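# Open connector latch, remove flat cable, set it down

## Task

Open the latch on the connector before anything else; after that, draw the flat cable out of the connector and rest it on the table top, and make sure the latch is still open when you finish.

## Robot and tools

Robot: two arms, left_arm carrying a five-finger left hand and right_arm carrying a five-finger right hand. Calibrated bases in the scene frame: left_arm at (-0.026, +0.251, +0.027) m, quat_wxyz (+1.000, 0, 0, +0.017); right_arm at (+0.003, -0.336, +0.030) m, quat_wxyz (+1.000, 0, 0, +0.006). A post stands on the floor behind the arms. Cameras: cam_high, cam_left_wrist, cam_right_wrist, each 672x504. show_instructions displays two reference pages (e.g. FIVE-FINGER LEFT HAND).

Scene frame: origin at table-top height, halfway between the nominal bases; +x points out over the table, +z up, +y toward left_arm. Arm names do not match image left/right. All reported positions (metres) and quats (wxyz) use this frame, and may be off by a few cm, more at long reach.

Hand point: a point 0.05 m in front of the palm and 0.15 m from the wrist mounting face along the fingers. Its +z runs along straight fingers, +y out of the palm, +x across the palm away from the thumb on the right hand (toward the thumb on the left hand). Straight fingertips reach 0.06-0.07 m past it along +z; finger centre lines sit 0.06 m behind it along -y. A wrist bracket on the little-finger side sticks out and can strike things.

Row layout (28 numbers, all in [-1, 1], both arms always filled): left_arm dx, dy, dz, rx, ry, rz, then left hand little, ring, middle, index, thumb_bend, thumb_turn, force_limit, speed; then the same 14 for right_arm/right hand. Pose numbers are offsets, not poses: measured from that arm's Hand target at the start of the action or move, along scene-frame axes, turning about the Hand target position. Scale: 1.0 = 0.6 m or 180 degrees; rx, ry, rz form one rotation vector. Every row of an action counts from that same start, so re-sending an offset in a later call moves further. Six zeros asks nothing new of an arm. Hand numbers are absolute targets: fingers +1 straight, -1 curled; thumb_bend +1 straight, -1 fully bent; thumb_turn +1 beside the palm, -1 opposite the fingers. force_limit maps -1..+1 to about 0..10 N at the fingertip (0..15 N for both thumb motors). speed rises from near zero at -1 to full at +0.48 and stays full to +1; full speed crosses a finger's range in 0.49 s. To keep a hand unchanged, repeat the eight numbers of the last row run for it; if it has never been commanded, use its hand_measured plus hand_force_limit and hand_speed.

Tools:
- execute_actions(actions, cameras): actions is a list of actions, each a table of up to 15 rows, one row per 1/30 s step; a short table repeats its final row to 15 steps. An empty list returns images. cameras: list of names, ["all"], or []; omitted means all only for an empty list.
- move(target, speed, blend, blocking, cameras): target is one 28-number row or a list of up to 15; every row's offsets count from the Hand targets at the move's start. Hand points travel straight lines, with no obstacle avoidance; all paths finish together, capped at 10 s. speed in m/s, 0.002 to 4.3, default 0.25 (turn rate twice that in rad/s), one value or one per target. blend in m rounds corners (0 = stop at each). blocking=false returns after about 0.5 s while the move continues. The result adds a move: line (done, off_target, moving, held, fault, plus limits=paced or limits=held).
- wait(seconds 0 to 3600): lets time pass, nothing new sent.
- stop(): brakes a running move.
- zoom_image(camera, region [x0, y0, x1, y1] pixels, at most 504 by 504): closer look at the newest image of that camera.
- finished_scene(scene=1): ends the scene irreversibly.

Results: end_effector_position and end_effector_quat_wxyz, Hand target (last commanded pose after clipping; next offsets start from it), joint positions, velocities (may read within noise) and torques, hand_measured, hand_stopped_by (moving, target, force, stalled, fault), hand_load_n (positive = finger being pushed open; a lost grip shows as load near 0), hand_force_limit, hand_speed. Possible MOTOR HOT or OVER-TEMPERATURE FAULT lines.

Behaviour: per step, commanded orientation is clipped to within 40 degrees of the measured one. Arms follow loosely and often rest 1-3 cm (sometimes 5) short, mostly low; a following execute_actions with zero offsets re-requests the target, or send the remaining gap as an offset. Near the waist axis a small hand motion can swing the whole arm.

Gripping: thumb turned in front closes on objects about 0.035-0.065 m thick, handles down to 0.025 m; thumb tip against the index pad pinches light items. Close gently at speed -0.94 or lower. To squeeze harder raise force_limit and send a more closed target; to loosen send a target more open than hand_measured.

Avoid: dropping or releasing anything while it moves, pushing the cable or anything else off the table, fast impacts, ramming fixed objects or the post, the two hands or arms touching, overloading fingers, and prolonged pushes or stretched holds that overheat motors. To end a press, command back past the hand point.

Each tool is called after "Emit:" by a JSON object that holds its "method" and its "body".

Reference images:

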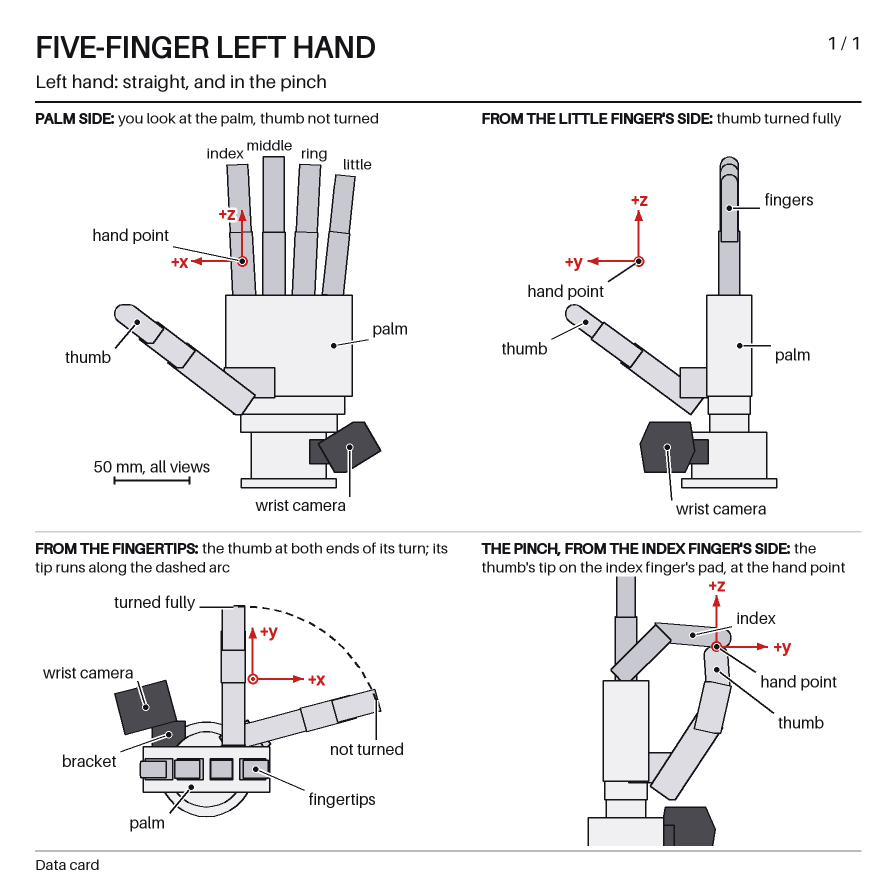

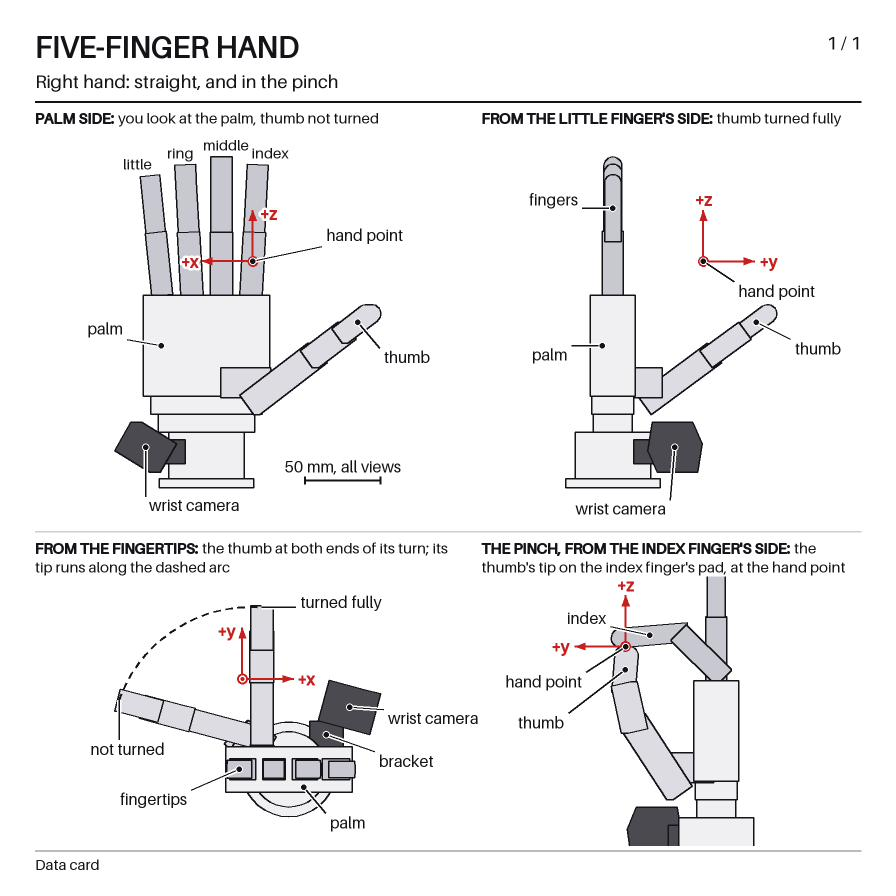

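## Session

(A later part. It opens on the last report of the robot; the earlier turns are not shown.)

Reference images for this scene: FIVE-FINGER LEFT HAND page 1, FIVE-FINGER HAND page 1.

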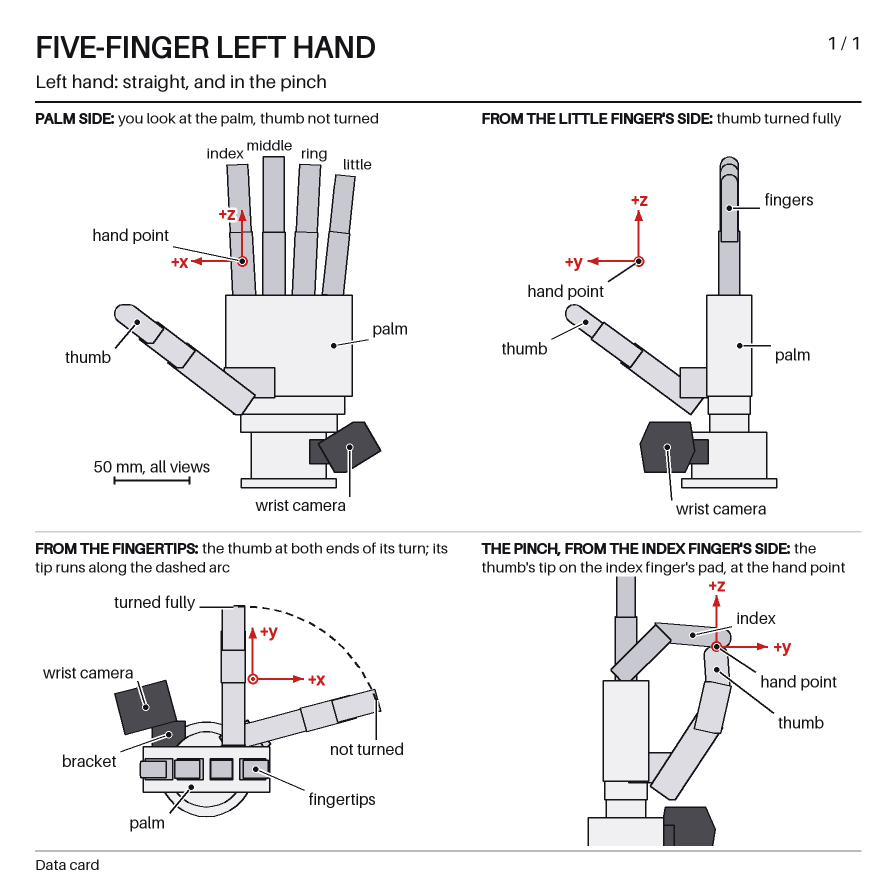

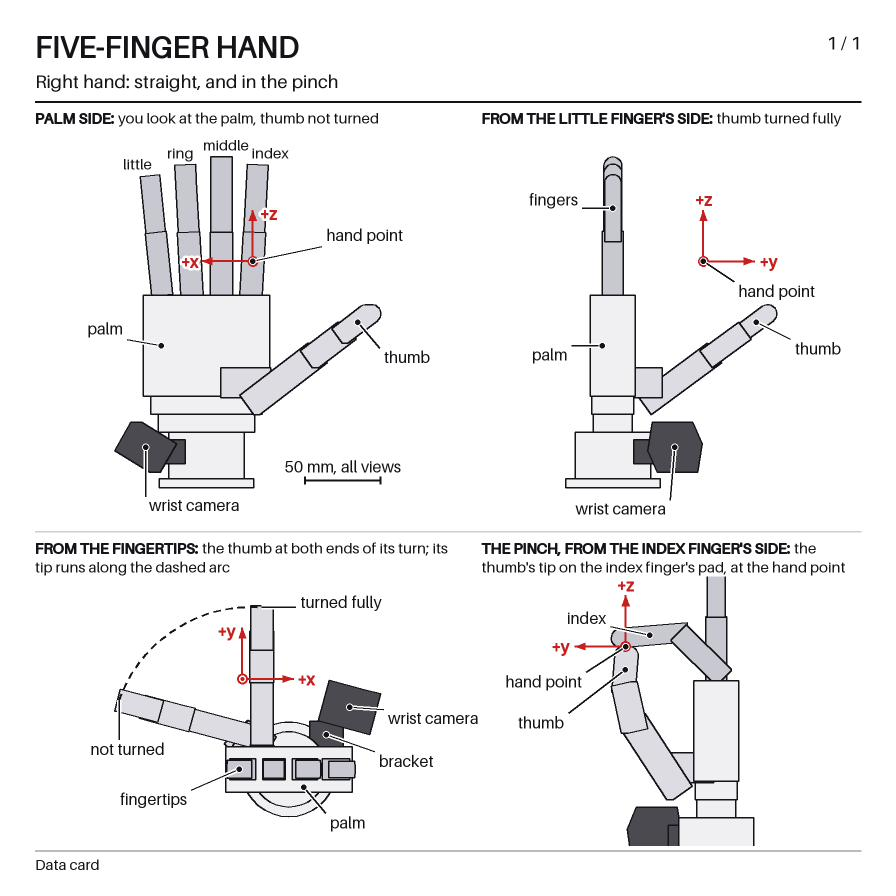

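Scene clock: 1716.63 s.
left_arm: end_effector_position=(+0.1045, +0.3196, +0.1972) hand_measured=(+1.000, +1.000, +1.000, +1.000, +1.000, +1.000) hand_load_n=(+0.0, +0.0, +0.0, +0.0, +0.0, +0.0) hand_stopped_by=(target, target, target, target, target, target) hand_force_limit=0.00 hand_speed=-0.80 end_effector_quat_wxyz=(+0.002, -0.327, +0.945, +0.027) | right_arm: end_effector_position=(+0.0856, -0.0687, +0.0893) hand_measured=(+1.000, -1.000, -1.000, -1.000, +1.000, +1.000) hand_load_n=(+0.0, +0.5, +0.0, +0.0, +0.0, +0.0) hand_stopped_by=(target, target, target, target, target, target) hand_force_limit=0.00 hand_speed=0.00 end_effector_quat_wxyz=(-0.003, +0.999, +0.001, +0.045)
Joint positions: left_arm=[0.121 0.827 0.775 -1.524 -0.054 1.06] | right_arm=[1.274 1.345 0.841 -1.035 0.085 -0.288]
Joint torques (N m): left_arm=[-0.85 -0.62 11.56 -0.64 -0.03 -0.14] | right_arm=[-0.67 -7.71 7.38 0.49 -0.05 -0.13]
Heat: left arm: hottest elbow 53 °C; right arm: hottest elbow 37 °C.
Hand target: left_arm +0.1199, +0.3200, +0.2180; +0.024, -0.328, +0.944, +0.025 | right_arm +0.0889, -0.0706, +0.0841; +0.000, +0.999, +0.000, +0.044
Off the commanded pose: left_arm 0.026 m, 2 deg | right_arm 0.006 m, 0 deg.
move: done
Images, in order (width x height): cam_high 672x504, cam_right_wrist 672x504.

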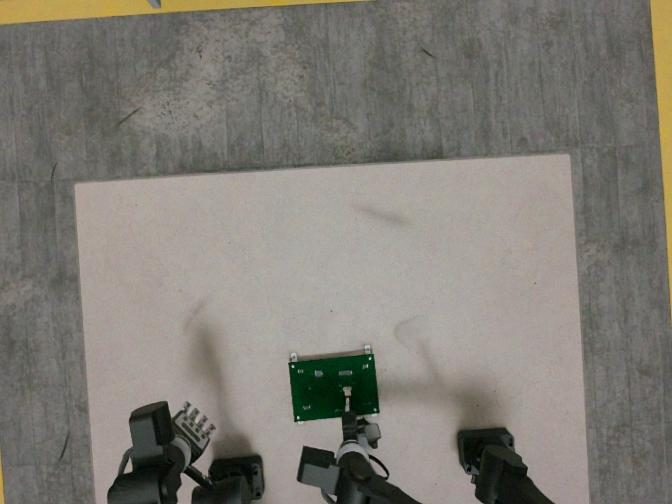

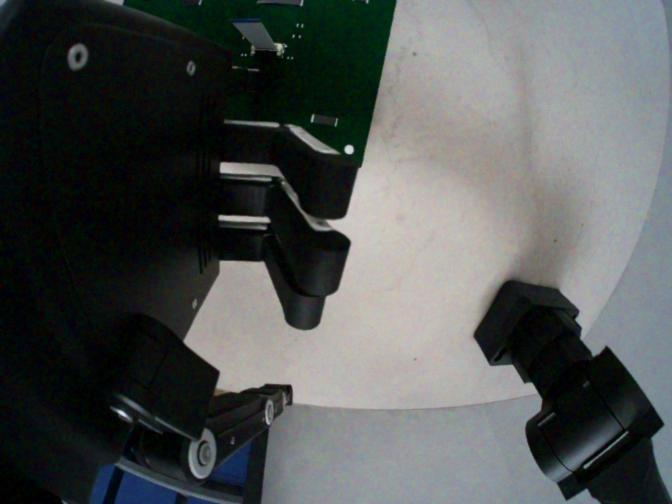

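Emit:
{"method": "move", "body": {"target": [0,0,0,0,0,0,1,1,1,1,1,1,0,-0.8,0.0117,-0.0,0,0,0,0,1,-1,-1,-1,1,1,0,0.0], "speed": 0.03, "cameras": ["cam_right_wrist","cam_high"]}}

Emit:
{"method": "zoom_image", "body": {"camera": "cam_high", "region": [325, 375, 385, 435]}}

Emit:
{"method": "zoom_image", "body": {"camera": "cam_right_wrist", "region": [235, 40, 295, 90]}}

Scene clock: 1736.60 s.
left_arm: end_effector_position=(+0.1045, +0.3196, +0.1972) hand_measured=(+1.000, +1.000, +1.000, +1.000, +1.000, +1.000) hand_load_n=(+0.0, +0.0, +0.0, +0.0, +0.0, +0.0) hand_stopped_by=(target, target, target, target, target, target) hand_force_limit=0.00 hand_speed=-0.80 end_effector_quat_wxyz=(+0.002, -0.327, +0.945, +0.027) | right_arm: end_effector_position=(+0.0920, -0.0708, +0.0880) hand_measured=(+1.000, -1.000, -1.000, -1.000, +1.000, +1.000) hand_load_n=(+0.0, +0.0, +0.0, +0.5, +0.0, +0.0) hand_stopped_by=(target, target, target, target, target, target) hand_force_limit=0.00 hand_speed=0.00 end_effector_quat_wxyz=(+0.000, +0.999, +0.001, +0.045)
Joint positions: left_arm=[0.121 0.827 0.775 -1.524 -0.054 1.06] | right_arm=[1.255 1.35 0.841 -1.033 0.085 -0.308]
Joint torques (N m): left_arm=[-0.73 -0.73 11.59 -0.62 -0.03 -0.14] | right_arm=[-0.97 -7.82 7.92 0.49 -0.04 -0.12]
Heat: left arm: hottest elbow 53 °C; right arm: hottest elbow 37 °C.
Hand target: left_arm +0.1199, +0.3200, +0.2180; +0.024, -0.328, +0.944, +0.025 | right_arm +0.0959, -0.0706, +0.0842; +0.000, +0.999, +0.000, +0.044
Off the commanded pose: left_arm 0.026 m, 2 deg | right_arm 0.006 m, 0 deg.
move: done
Images, in order (width x height): cam_high 672x504, cam_right_wrist 672x504.

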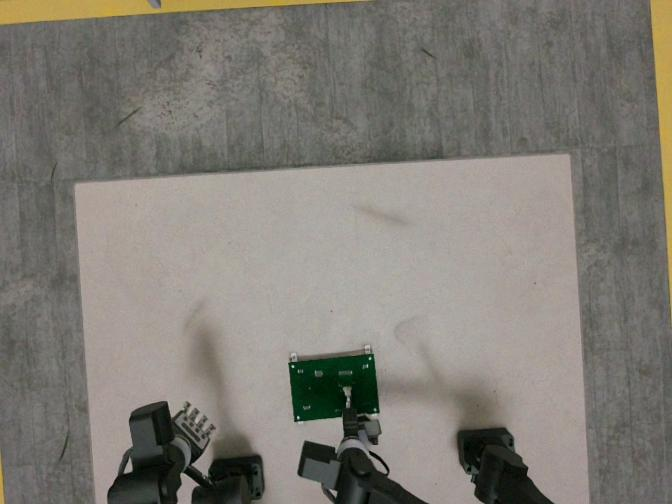

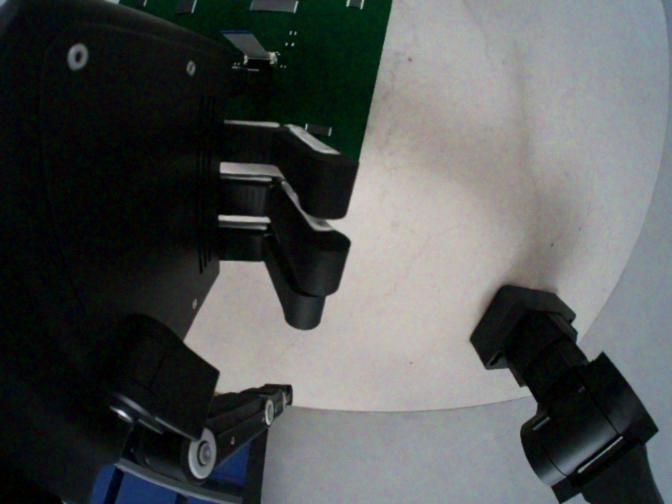

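Scaled by 8.400 from the camera's image (finer frame: 960x720).

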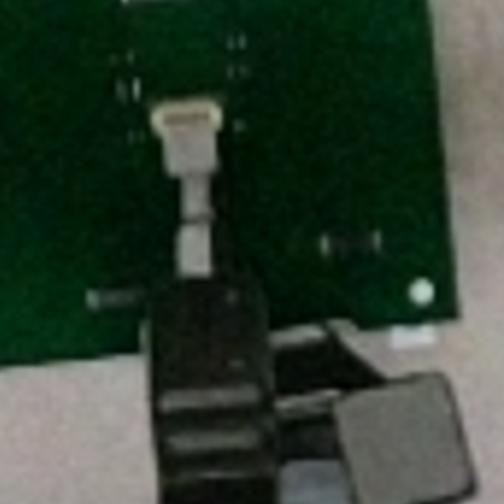

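Scaled by 8.400 from the camera's image (finer frame: 960x720).

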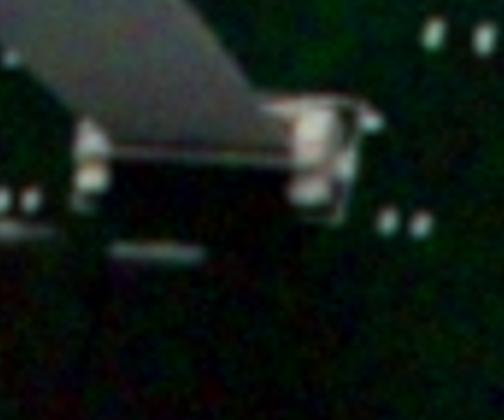

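Emit:
{"method": "move", "body": {"target": [0,0,0,0,0,0,1,1,1,1,1,1,0,-0.8,0,0.003,-0.006,0,0,0,1,-1,-1,-1,1,1,0,0.0], "speed": 0.03, "cameras": ["cam_right_wrist","cam_high"]}}

Emit:
{"method": "zoom_image", "body": {"camera": "cam_right_wrist", "region": [235, 40, 295, 90]}}

Scene clock: 1750.43 s.
left_arm: end_effector_position=(+0.1045, +0.3196, +0.1972) hand_measured=(+1.000, +1.000, +1.000, +1.000, +1.000, +1.000) hand_load_n=(+0.0, +0.0, +0.0, -0.5, +0.0, +0.0) hand_stopped_by=(target, target, target, target, target, target) hand_force_limit=0.00 hand_speed=-0.80 end_effector_quat_wxyz=(+0.002, -0.327, +0.945, +0.027) | right_arm: end_effector_position=(+0.0926, -0.0691, +0.0853) hand_measured=(+1.000, -1.000, -1.000, -1.000, +1.000, +1.000) hand_load_n=(-0.5, +0.0, +0.0, +0.0, +0.0, +0.0) hand_stopped_by=(target, target, target, target, target, target) hand_force_limit=0.00 hand_speed=0.00 end_effector_quat_wxyz=(-0.001, +0.999, +0.001, +0.045)
Joint positions: left_arm=[0.121 0.827 0.775 -1.524 -0.054 1.06] | right_arm=[1.255 1.359 0.841 -1.024 0.085 -0.308]
Joint torques (N m): left_arm=[-0.91 -0.56 11.55 -0.65 -0.03 -0.14] | right_arm=[-0.5 -7.82 7.68 0.62 -0.05 -0.12]
Heat: left arm: hottest elbow 53 °C; right arm: hottest elbow 37 °C.
Hand target: left_arm +0.1199, +0.3200, +0.2180; +0.024, -0.328, +0.944, +0.025 | right_arm +0.0959, -0.0688, +0.0806; +0.000, +0.999, +0.000, +0.044
Off the commanded pose: left_arm 0.026 m, 2 deg | right_arm 0.006 m, 0 deg.
move: done
Images, in order (width x height): cam_high 672x504, cam_right_wrist 672x504.

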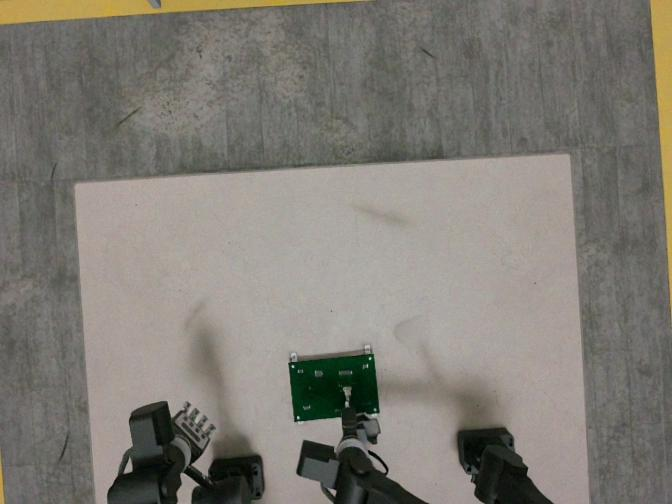

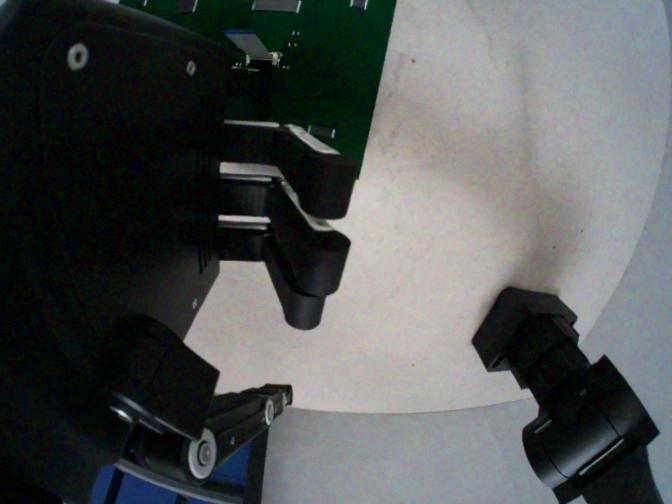

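Scaled by 8.400 from the camera's image (finer frame: 960x720).

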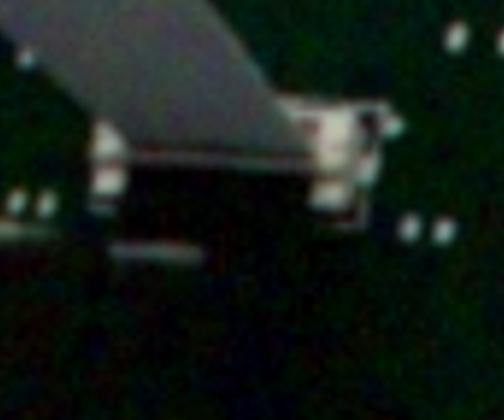

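Emit:
{"method": "move", "body": {"target": [0,0,0,0,0,0,1,1,1,1,1,1,0,-0.8,0,0,-0.005,0,0,0,1,-1,-1,-1,1,1,0,0.0], "speed": 0.03, "cameras": ["cam_right_wrist","cam_high"]}}

Emit:
{"method": "zoom_image", "body": {"camera": "cam_right_wrist", "region": [235, 40, 295, 90]}}

Scene clock: 1754.60 s.
left_arm: end_effector_position=(+0.1045, +0.3196, +0.1972) hand_measured=(+1.000, +1.000, +1.000, +1.000, +1.000, +1.000) hand_load_n=(+0.0, +0.0, +0.0, +0.0, +0.0, +0.0) hand_stopped_by=(target, target, target, target, target, target) hand_force_limit=0.00 hand_speed=-0.80 end_effector_quat_wxyz=(+0.002, -0.327, +0.945, +0.027) | right_arm: end_effector_position=(+0.0932, -0.0672, +0.0849) hand_measured=(+1.000, -1.000, -1.000, -1.000, +1.000, +1.000) hand_load_n=(-0.5, +0.0, +0.0, +0.0, +0.0, +0.0) hand_stopped_by=(target, target, target, target, target, target) hand_force_limit=0.00 hand_speed=0.00 end_effector_quat_wxyz=(-0.004, +0.999, +0.001, +0.046)
Joint positions: left_arm=[0.121 0.827 0.775 -1.524 -0.054 1.06] | right_arm=[1.255 1.359 0.841 -1.017 0.085 -0.308]
Joint torques (N m): left_arm=[-0.85 -0.62 11.58 -0.61 -0.03 -0.14] | right_arm=[-0.62 -7.41 7.38 0.73 -0.04 -0.11]
Heat: left arm: hottest elbow 53 °C; right arm: hottest elbow 37 °C.
Hand target: left_arm +0.1199, +0.3200, +0.2180; +0.024, -0.328, +0.944, +0.025 | right_arm +0.0959, -0.0688, +0.0776; +0.000, +0.999, +0.000, +0.044
Off the commanded pose: left_arm 0.026 m, 2 deg | right_arm 0.008 m, 1 deg.
move: done
Images, in order (width x height): cam_high 672x504, cam_right_wrist 672x504.

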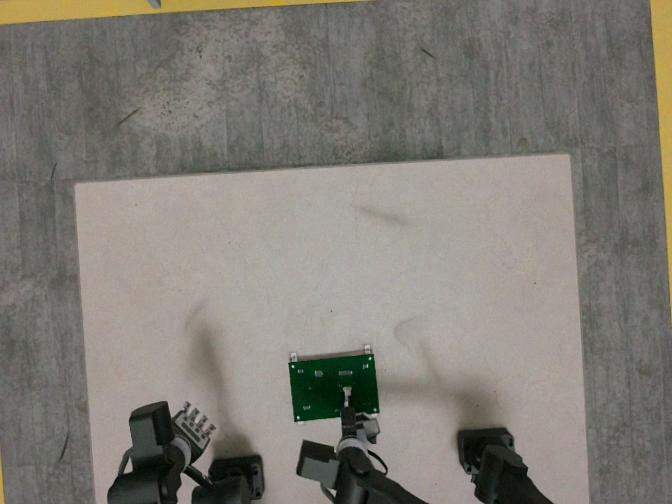

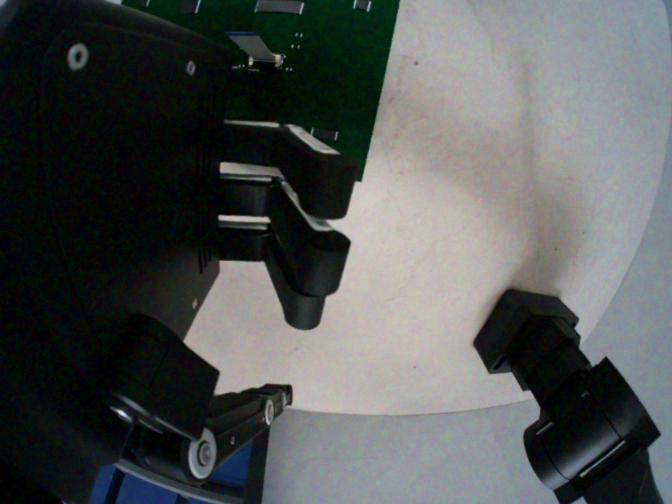

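Scaled by 8.400 from the camera's image (finer frame: 960x720).

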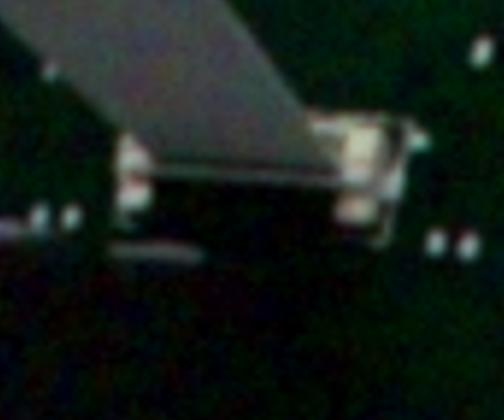

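Emit:
{"method": "zoom_image", "body": {"camera": "cam_high", "region": [325, 375, 385, 435]}}

Scaled by 8.400 from the camera's image (finer frame: 960x720).

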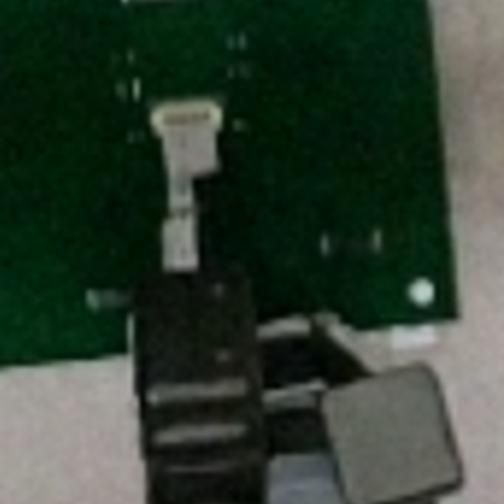

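Emit:
{"method": "move", "body": {"target": [0,0,0,0,0,0,1,1,1,1,1,1,0,-0.8,0,-0.004,0.004,0,0,0,1,-1,-1,-1,1,1,0,0.0], "speed": 0.03, "cameras": ["cam_right_wrist","cam_high"]}}

Emit:
{"method": "zoom_image", "body": {"camera": "cam_right_wrist", "region": [235, 40, 295, 90]}}

Emit:
{"method": "zoom_image", "body": {"camera": "cam_high", "region": [325, 375, 385, 435]}}

Scene clock: 1776.93 s.
left_arm: end_effector_position=(+0.1045, +0.3196, +0.1972) hand_measured=(+1.000, +1.000, +1.000, +1.000, +1.000, +1.000) hand_load_n=(+0.0, +0.0, +0.0, +0.0, +0.0, +0.0) hand_stopped_by=(target, target, target, target, target, target) hand_force_limit=0.00 hand_speed=-0.80 end_effector_quat_wxyz=(+0.002, -0.327, +0.945, +0.027) | right_arm: end_effector_position=(+0.0933, -0.0672, +0.0849) hand_measured=(+1.000, -1.000, -1.000, -1.000, +1.000, +1.000) hand_load_n=(-0.5, +0.0, +0.0, +0.5, +0.0, +0.0) hand_stopped_by=(target, target, target, target, target, target) hand_force_limit=0.00 hand_speed=0.00 end_effector_quat_wxyz=(-0.004, +0.999, +0.001, +0.046)
Joint positions: left_arm=[0.121 0.827 0.775 -1.524 -0.054 1.06] | right_arm=[1.254 1.359 0.841 -1.017 0.085 -0.308]
Joint torques (N m): left_arm=[-0.91 -0.73 11.56 -0.61 -0.03 -0.13] | right_arm=[-0.79 -8.41 7.19 0.35 -0.05 -0.15]
Heat: left arm: hottest elbow 53 °C; right arm: hottest elbow 36 °C.
Hand target: left_arm +0.1199, +0.3200, +0.2180; +0.024, -0.328, +0.944, +0.025 | right_arm +0.0959, -0.0712, +0.0800; +0.000, +0.999, +0.000, +0.044
Off the commanded pose: left_arm 0.026 m, 2 deg | right_arm 0.007 m, 1 deg.
move: done
Images, in order (width x height): cam_high 672x504, cam_right_wrist 672x504.

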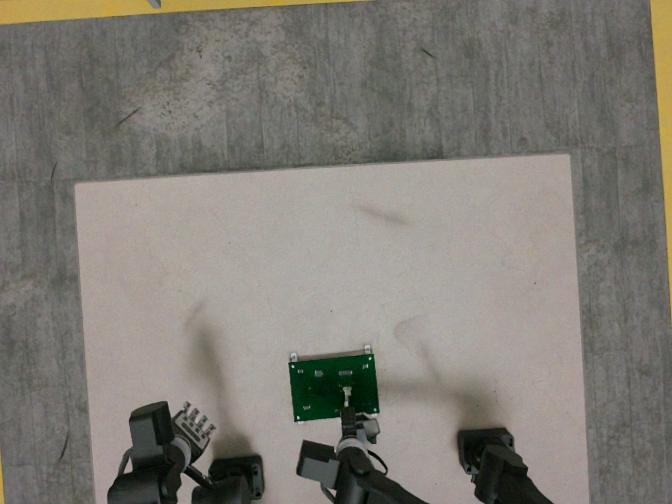

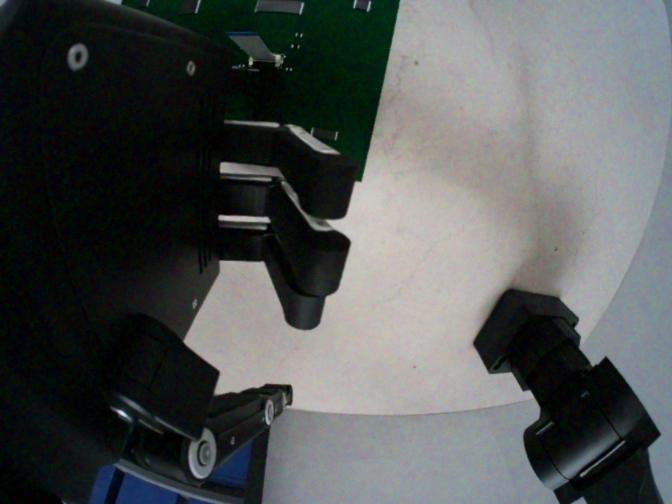

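Scaled by 8.400 from the camera's image (finer frame: 960x720).

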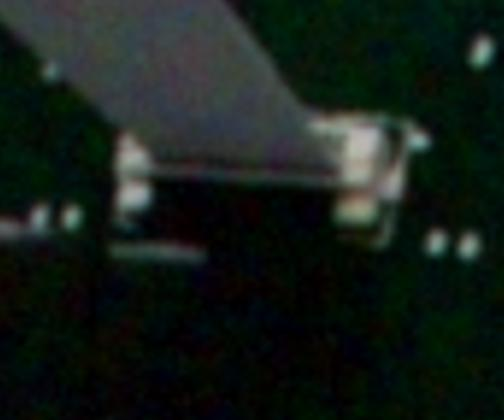

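Scaled by 8.400 from the camera's image (finer frame: 960x720).

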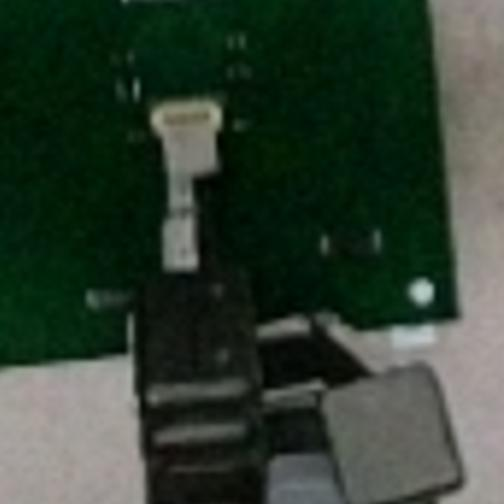

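Emit:
{"method": "move", "body": {"target": [0,0,0,0,0,0,1,1,1,1,1,1,0,-0.8,0,-0.003,0.005,0,0,0,1,-1,-1,-1,1,1,0,0.0], "speed": 0.03, "cameras": ["cam_right_wrist"]}}

Emit:
{"method": "zoom_image", "body": {"camera": "cam_right_wrist", "region": [235, 40, 295, 90]}}

Scene clock: 1780.87 s.
left_arm: end_effector_position=(+0.1045, +0.3196, +0.1972) hand_measured=(+1.000, +1.000, +1.000, +1.000, +1.000, +1.000) hand_load_n=(+0.0, +0.0, +0.0, +0.0, +0.0, +0.0) hand_stopped_by=(target, target, target, target, target, target) hand_force_limit=0.00 hand_speed=-0.80 end_effector_quat_wxyz=(+0.002, -0.327, +0.945, +0.027) | right_arm: end_effector_position=(+0.0935, -0.0673, +0.0849) hand_measured=(+1.000, -1.000, -1.000, -1.000, +1.000, +1.000) hand_load_n=(-1.0, +0.0, +0.5, +0.5, +0.0, +0.0) hand_stopped_by=(target, target, target, target, target, target) hand_force_limit=0.00 hand_speed=0.00 end_effector_quat_wxyz=(-0.004, +0.999, +0.001, +0.046)
Joint positions: left_arm=[0.121 0.827 0.775 -1.524 -0.054 1.06] | right_arm=[1.254 1.359 0.841 -1.017 0.085 -0.309]
Joint torques (N m): left_arm=[-0.97 -0.62 11.59 -0.62 -0.03 -0.14] | right_arm=[-0.62 -8.76 7.19 0.08 -0.04 -0.17]
Heat: left arm: hottest elbow 53 °C; right arm: hottest elbow 36 °C.
Hand target: left_arm +0.1199, +0.3200, +0.2180; +0.024, -0.328, +0.944, +0.025 | right_arm +0.0959, -0.0730, +0.0830; +0.000, +0.999, +0.000, +0.044
Off the commanded pose: left_arm 0.026 m, 2 deg | right_arm 0.006 m, 1 deg.
move: done

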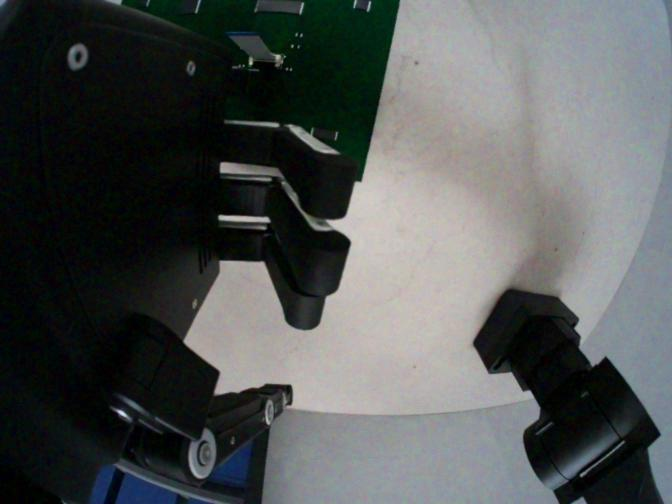

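Scaled by 8.400 from the camera's image (finer frame: 960x720).

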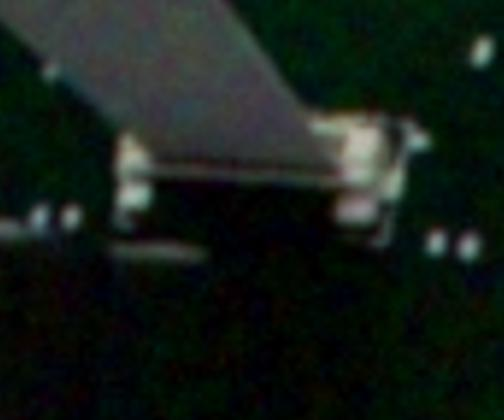

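Emit:
{"method": "move", "body": {"target": [0,0,0,0,0,0,1,1,1,1,1,1,0,-0.8,0.006,0,-0.003,0,0,0,1,-1,-1,-1,1,1,0,0.0], "speed": 0.02, "cameras": ["cam_right_wrist"]}}

Emit:
{"method": "zoom_image", "body": {"camera": "cam_right_wrist", "region": [235, 40, 295, 90]}}

Scene clock: 1785.63 s.
left_arm: end_effector_position=(+0.1045, +0.3196, +0.1972) hand_measured=(+1.000, +1.000, +1.000, +1.000, +1.000, +1.000) hand_load_n=(+0.0, -0.5, +0.0, +0.0, -0.5, +0.0) hand_stopped_by=(target, target, target, target, target, target) hand_force_limit=0.00 hand_speed=-0.80 end_effector_quat_wxyz=(+0.002, -0.327, +0.945, +0.027) | right_arm: end_effector_position=(+0.0959, -0.0683, +0.0849) hand_measured=(+1.000, -1.000, -1.000, -1.000, +1.000, +1.000) hand_load_n=(+0.0, +0.5, +0.0, +0.0, +0.0, +0.0) hand_stopped_by=(target, target, target, target, target, target) hand_force_limit=0.00 hand_speed=0.00 end_effector_quat_wxyz=(-0.004, +0.999, +0.003, +0.045)
Joint positions: left_arm=[0.121 0.827 0.775 -1.524 -0.054 1.06] | right_arm=[1.246 1.359 0.841 -1.017 0.084 -0.32]
Joint torques (N m): left_arm=[-0.85 -0.67 11.58 -0.62 -0.02 -0.14] | right_arm=[-1.03 -8.47 7.23 0.29 -0.02 -0.12]
Heat: left arm: hottest elbow 53 °C; right arm: hottest elbow 36 °C.
Hand target: left_arm +0.1199, +0.3200, +0.2180; +0.024, -0.328, +0.944, +0.025 | right_arm +0.0995, -0.0730, +0.0812; +0.000, +0.999, +0.000, +0.044
Off the commanded pose: left_arm 0.026 m, 2 deg | right_arm 0.007 m, 1 deg.
move: done

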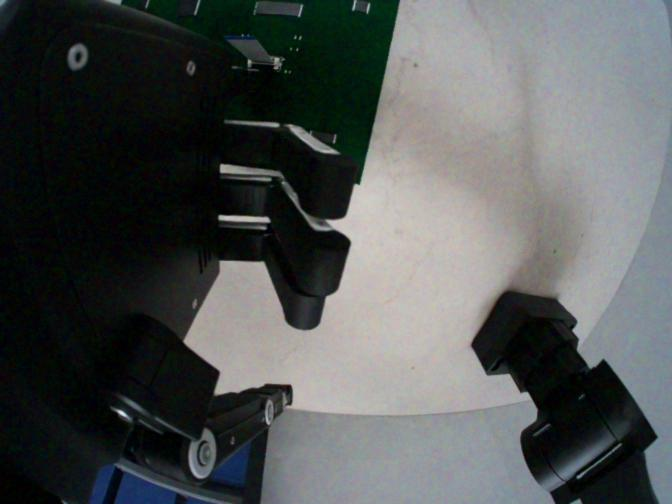

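Scaled by 8.400 from the camera's image (finer frame: 960x720).

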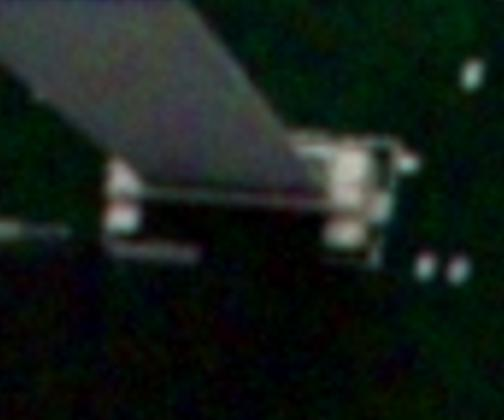

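Emit:
{"method": "move", "body": {"target": [0,0,0,0,0,0,1,1,1,1,1,1,0,-0.8,0.006,0.002,0,0,0,0,1,-1,-1,-1,1,1,0,0.0], "speed": 0.02, "cameras": ["cam_right_wrist"]}}

Emit:
{"method": "zoom_image", "body": {"camera": "cam_right_wrist", "region": [235, 40, 295, 90]}}

Scene clock: 1789.77 s.
left_arm: end_effector_position=(+0.1045, +0.3196, +0.1972) hand_measured=(+1.000, +1.000, +1.000, +1.000, +1.000, +1.000) hand_load_n=(+0.0, +0.0, +0.0, +0.0, +0.0, +0.0) hand_stopped_by=(target, target, target, target, target, target) hand_force_limit=0.00 hand_speed=-0.80 end_effector_quat_wxyz=(+0.002, -0.327, +0.945, +0.027) | right_arm: end_effector_position=(+0.0967, -0.0687, +0.0849) hand_measured=(+1.000, -1.000, -1.000, -1.000, +1.000, +1.000) hand_load_n=(+0.0, +0.0, +0.0, +0.0, +0.0, +0.0) hand_stopped_by=(target, target, target, target, target, target) hand_force_limit=0.00 hand_speed=0.00 end_effector_quat_wxyz=(-0.004, +0.999, +0.005, +0.043)
Joint positions: left_arm=[0.121 0.827 0.775 -1.524 -0.054 1.06] | right_arm=[1.242 1.359 0.841 -1.017 0.08 -0.328]
Joint torques (N m): left_arm=[-0.91 -0.73 11.59 -0.61 -0.03 -0.14] | right_arm=[-1.73 -7.77 7.61 0.35 0.13 -0.14]
Heat: left arm: hottest elbow 53 °C; right arm: hottest elbow 36 °C.
Hand target: left_arm +0.1199, +0.3200, +0.2180; +0.024, -0.328, +0.944, +0.025 | right_arm +0.1030, -0.0718, +0.0812; +0.000, +0.999, +0.000, +0.044
Off the commanded pose: left_arm 0.026 m, 2 deg | right_arm 0.008 m, 1 deg.
move: done

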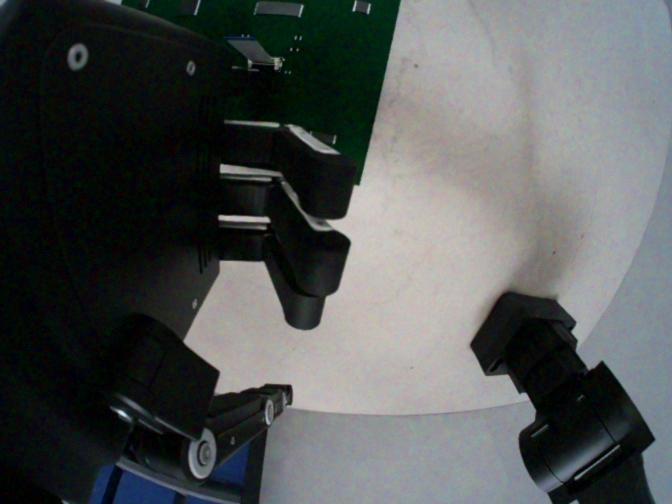

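Scaled by 8.400 from the camera's image (finer frame: 960x720).

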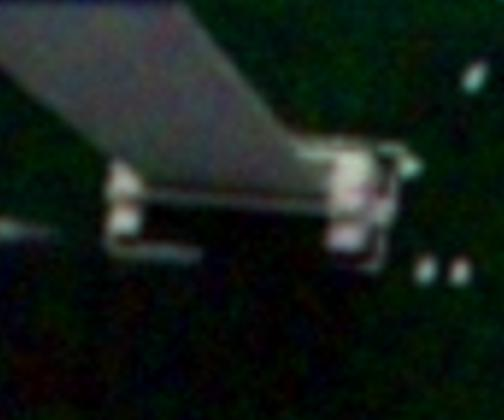

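Emit:
{"method": "move", "body": {"target": [0,0,0,0,0,0,1,1,1,1,1,1,0,-0.8,0.003,0,0.012,0,0,0,1,-1,-1,-1,1,1,0,0.0], "speed": 0.02, "cameras": ["cam_right_wrist"]}}

Emit:
{"method": "zoom_image", "body": {"camera": "cam_right_wrist", "region": [235, 40, 295, 90]}}

Scene clock: 1796.70 s.
left_arm: end_effector_position=(+0.1045, +0.3196, +0.1972) hand_measured=(+1.000, +1.000, +1.000, +1.000, +1.000, +1.000) hand_load_n=(+0.0, +0.0, +0.0, +0.0, +0.0, +0.0) hand_stopped_by=(target, target, target, target, target, target) hand_force_limit=0.00 hand_speed=-0.80 end_effector_quat_wxyz=(+0.002, -0.327, +0.945, +0.027) | right_arm: end_effector_position=(+0.0974, -0.0709, +0.0853) hand_measured=(+1.000, -1.000, -1.000, -1.000, +1.000, +1.000) hand_load_n=(+0.0, +0.0, +0.0, +0.0, +0.0, +0.0) hand_stopped_by=(target, target, target, target, target, target) hand_force_limit=0.00 hand_speed=0.00 end_effector_quat_wxyz=(-0.001, +0.999, +0.006, +0.042)
Joint positions: left_arm=[0.121 0.827 0.775 -1.524 -0.054 1.06] | right_arm=[1.238 1.359 0.841 -1.024 0.079 -0.335]
Joint torques (N m): left_arm=[-0.91 -0.67 11.55 -0.64 -0.02 -0.14] | right_arm=[-1.38 -8.64 8.73 -0.18 0.2 -0.12]
Heat: left arm: hottest elbow 53 °C; right arm: hottest elbow 36 °C.
Hand target: left_arm +0.1199, +0.3200, +0.2180; +0.024, -0.328, +0.944, +0.025 | right_arm +0.1050, -0.0718, +0.0884; +0.000, +0.999, +0.000, +0.044
Off the commanded pose: left_arm 0.026 m, 2 deg | right_arm 0.008 m, 1 deg.
move: done

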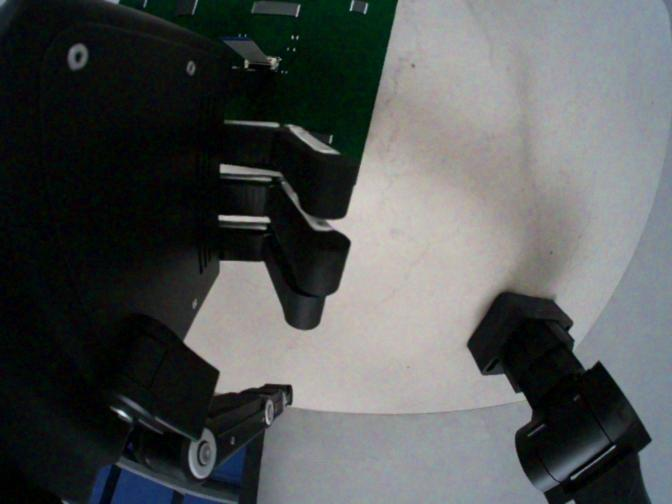

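Scaled by 8.400 from the camera's image (finer frame: 960x720).

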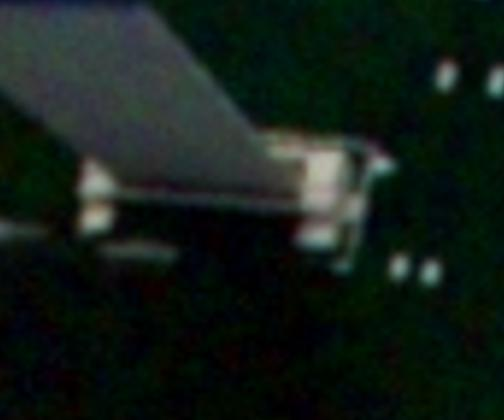

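Emit:
{"method": "move", "body": {"target": [0,0,0,0,0,0,1,1,1,1,1,1,0,-0.8,0.003,0.002,0.008,0,0,0,1,-1,-1,-1,1,1,0,0.0], "speed": 0.02, "cameras": ["cam_right_wrist"]}}

Emit:
{"method": "zoom_image", "body": {"camera": "cam_right_wrist", "region": [235, 40, 295, 90]}}

Scene clock: 1802.33 s.
left_arm: end_effector_position=(+0.1045, +0.3196, +0.1972) hand_measured=(+1.000, +1.000, +1.000, +1.000, +1.000, +1.000) hand_load_n=(+0.0, +0.0, +0.0, +0.0, +0.0, +0.0) hand_stopped_by=(target, target, target, target, target, target) hand_force_limit=0.00 hand_speed=-0.80 end_effector_quat_wxyz=(+0.002, -0.327, +0.945, +0.027) | right_arm: end_effector_position=(+0.0975, -0.0728, +0.0858) hand_measured=(+1.000, -1.000, -1.000, -1.000, +1.000, +1.000) hand_load_n=(+0.0, +0.0, +0.0, +0.0, +0.0, +0.0) hand_stopped_by=(target, target, target, target, target, target) hand_force_limit=0.00 hand_speed=0.00 end_effector_quat_wxyz=(+0.002, +0.999, +0.009, +0.040)
Joint positions: left_arm=[0.121 0.827 0.775 -1.524 -0.054 1.06] | right_arm=[1.236 1.358 0.841 -1.03 0.077 -0.342]
Joint torques (N m): left_arm=[-0.91 -0.67 11.56 -0.62 -0.03 -0.14] | right_arm=[-1.67 -9 9.81 -0.42 0.26 -0.09]
Heat: left arm: hottest elbow 53 °C; right arm: hottest elbow 36 °C.
Hand target: left_arm +0.1199, +0.3200, +0.2180; +0.024, -0.328, +0.944, +0.025 | right_arm +0.1068, -0.0706, +0.0932; +0.000, +0.999, +0.000, +0.044
Off the commanded pose: left_arm 0.026 m, 2 deg | right_arm 0.012 m, 1 deg.
move: off_target (right_arm)

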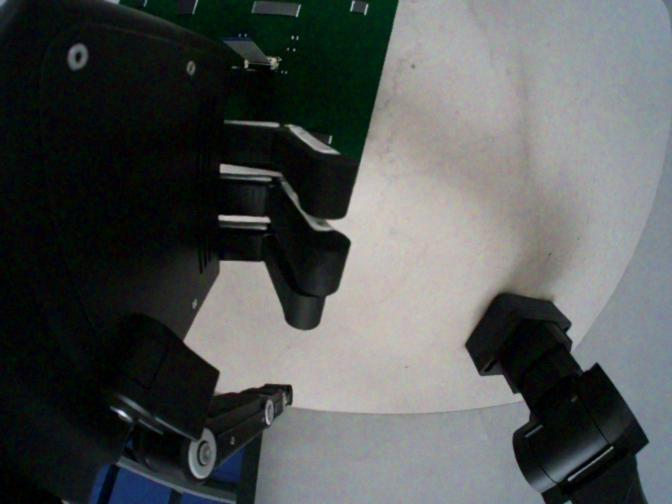

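Scaled by 8.400 from the camera's image (finer frame: 960x720).

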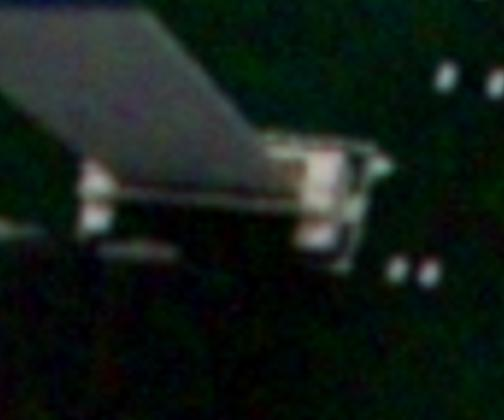

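Emit:
{"method": "move", "body": {"target": [0,0,0,0,0,0,1,1,1,1,1,1,0,-0.8,0,0.004,0.006,0,0,0,1,-1,-1,-1,1,1,0,0.0], "speed": 0.02, "cameras": ["cam_right_wrist"]}}

Emit:
{"method": "zoom_image", "body": {"camera": "cam_right_wrist", "region": [235, 40, 295, 90]}}

Scene clock: 1808.03 s.
left_arm: end_effector_position=(+0.1045, +0.3196, +0.1972) hand_measured=(+1.000, +1.000, +1.000, +1.000, +1.000, +1.000) hand_load_n=(+0.0, +0.0, +0.0, +0.0, +0.0, +0.0) hand_stopped_by=(target, target, target, target, target, target) hand_force_limit=0.00 hand_speed=-0.80 end_effector_quat_wxyz=(+0.002, -0.327, +0.945, +0.027) | right_arm: end_effector_position=(+0.0974, -0.0759, +0.0870) hand_measured=(+1.000, -1.000, -1.000, -1.000, +1.000, +1.000) hand_load_n=(+0.0, +0.0, -0.5, +0.0, +0.0, +0.0) hand_stopped_by=(target, target, target, target, target, target) hand_force_limit=0.00 hand_speed=0.00 end_effector_quat_wxyz=(+0.007, +0.999, +0.009, +0.039)
Joint positions: left_arm=[0.121 0.827 0.775 -1.524 -0.054 1.06] | right_arm=[1.234 1.358 0.842 -1.043 0.078 -0.343]
Joint torques (N m): left_arm=[-0.91 -0.62 11.56 -0.64 -0.03 -0.14] | right_arm=[-1.2 -8.82 10.63 -0.44 0.21 -0.08]
Heat: left arm: hottest elbow 53 °C; right arm: hottest elbow 37 °C.
Hand target: left_arm +0.1199, +0.3200, +0.2180; +0.024, -0.328, +0.944, +0.025 | right_arm +0.1068, -0.0681, +0.0969; +0.000, +0.999, +0.000, +0.044
Off the commanded pose: left_arm 0.026 m, 2 deg | right_arm 0.016 m, 1 deg.
move: off_target (right_arm)

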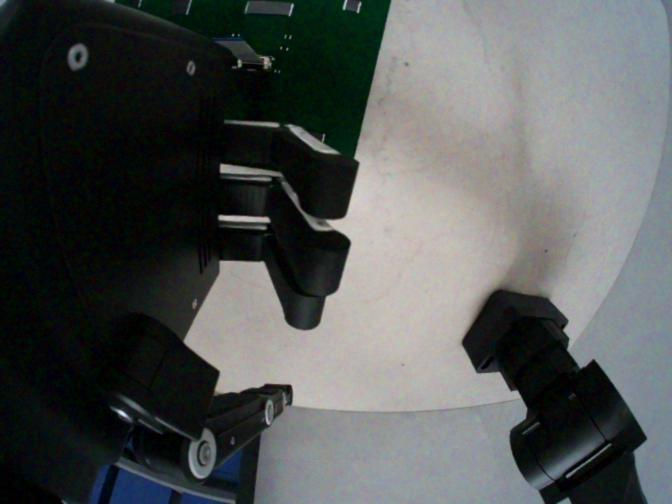

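Scaled by 8.400 from the camera's image (finer frame: 960x720).

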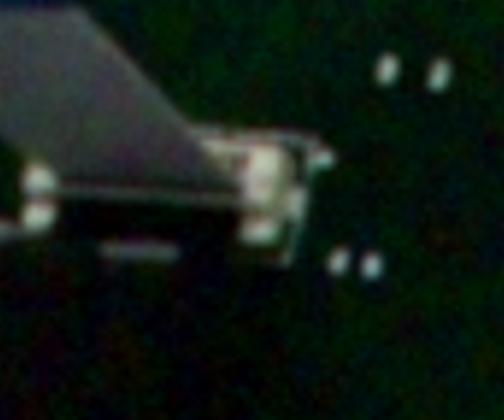

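Emit:
{"method": "move", "body": {"target": [0,0,0,0,0,0,1,1,1,1,1,1,0,-0.8,0.003,0.004,0.008,0,0,0,1,-1,-1,-1,1,1,0,0.0], "speed": 0.02, "cameras": ["cam_right_wrist"]}}

Emit:
{"method": "zoom_image", "body": {"camera": "cam_right_wrist", "region": [235, 40, 295, 90]}}

Scene clock: 1817.00 s.
left_arm: end_effector_position=(+0.1045, +0.3196, +0.1972) hand_measured=(+1.000, +1.000, +1.000, +1.000, +1.000, +1.000) hand_load_n=(+0.0, +0.0, +0.0, +0.0, +0.0, +0.0) hand_stopped_by=(target, target, target, target, target, target) hand_force_limit=0.00 hand_speed=-0.80 end_effector_quat_wxyz=(+0.002, -0.327, +0.945, +0.027) | right_arm: end_effector_position=(+0.0986, -0.0808, +0.0888) hand_measured=(+1.000, -1.000, -1.000, -1.000, +1.000, +1.000) hand_load_n=(+0.0, +0.0, +0.0, +0.0, +0.0, +0.0) hand_stopped_by=(target, target, target, target, target, target) hand_force_limit=0.00 hand_speed=0.00 end_effector_quat_wxyz=(+0.016, +0.999, +0.005, +0.037)
Joint positions: left_arm=[0.121 0.827 0.775 -1.524 -0.054 1.06] | right_arm=[1.226 1.358 0.844 -1.062 0.081 -0.343]
Joint torques (N m): left_arm=[-0.85 -0.62 11.59 -0.62 -0.03 -0.14] | right_arm=[-0.91 -8.94 11.79 -0.27 0.09 -0.1]
Heat: left arm: hottest elbow 53 °C; right arm: hottest elbow 37 °C.
Hand target: left_arm +0.1199, +0.3200, +0.2180; +0.024, -0.328, +0.944, +0.025 | right_arm +0.1086, -0.0657, +0.1016; +0.000, +0.999, +0.000, +0.044
Off the commanded pose: left_arm 0.026 m, 2 deg | right_arm 0.022 m, 2 deg.
move: off_target (right_arm)

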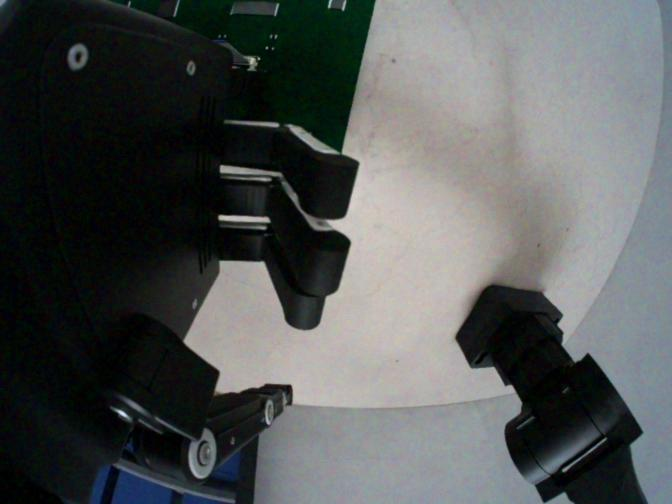

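Scaled by 8.400 from the camera's image (finer frame: 960x720).

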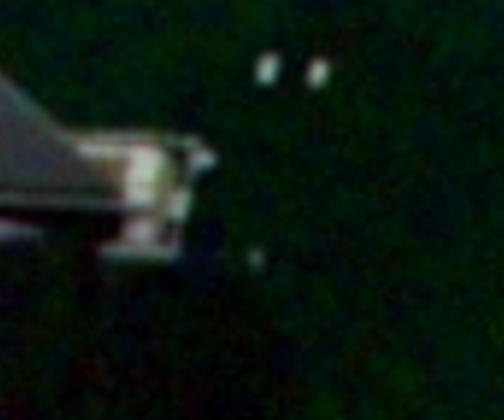

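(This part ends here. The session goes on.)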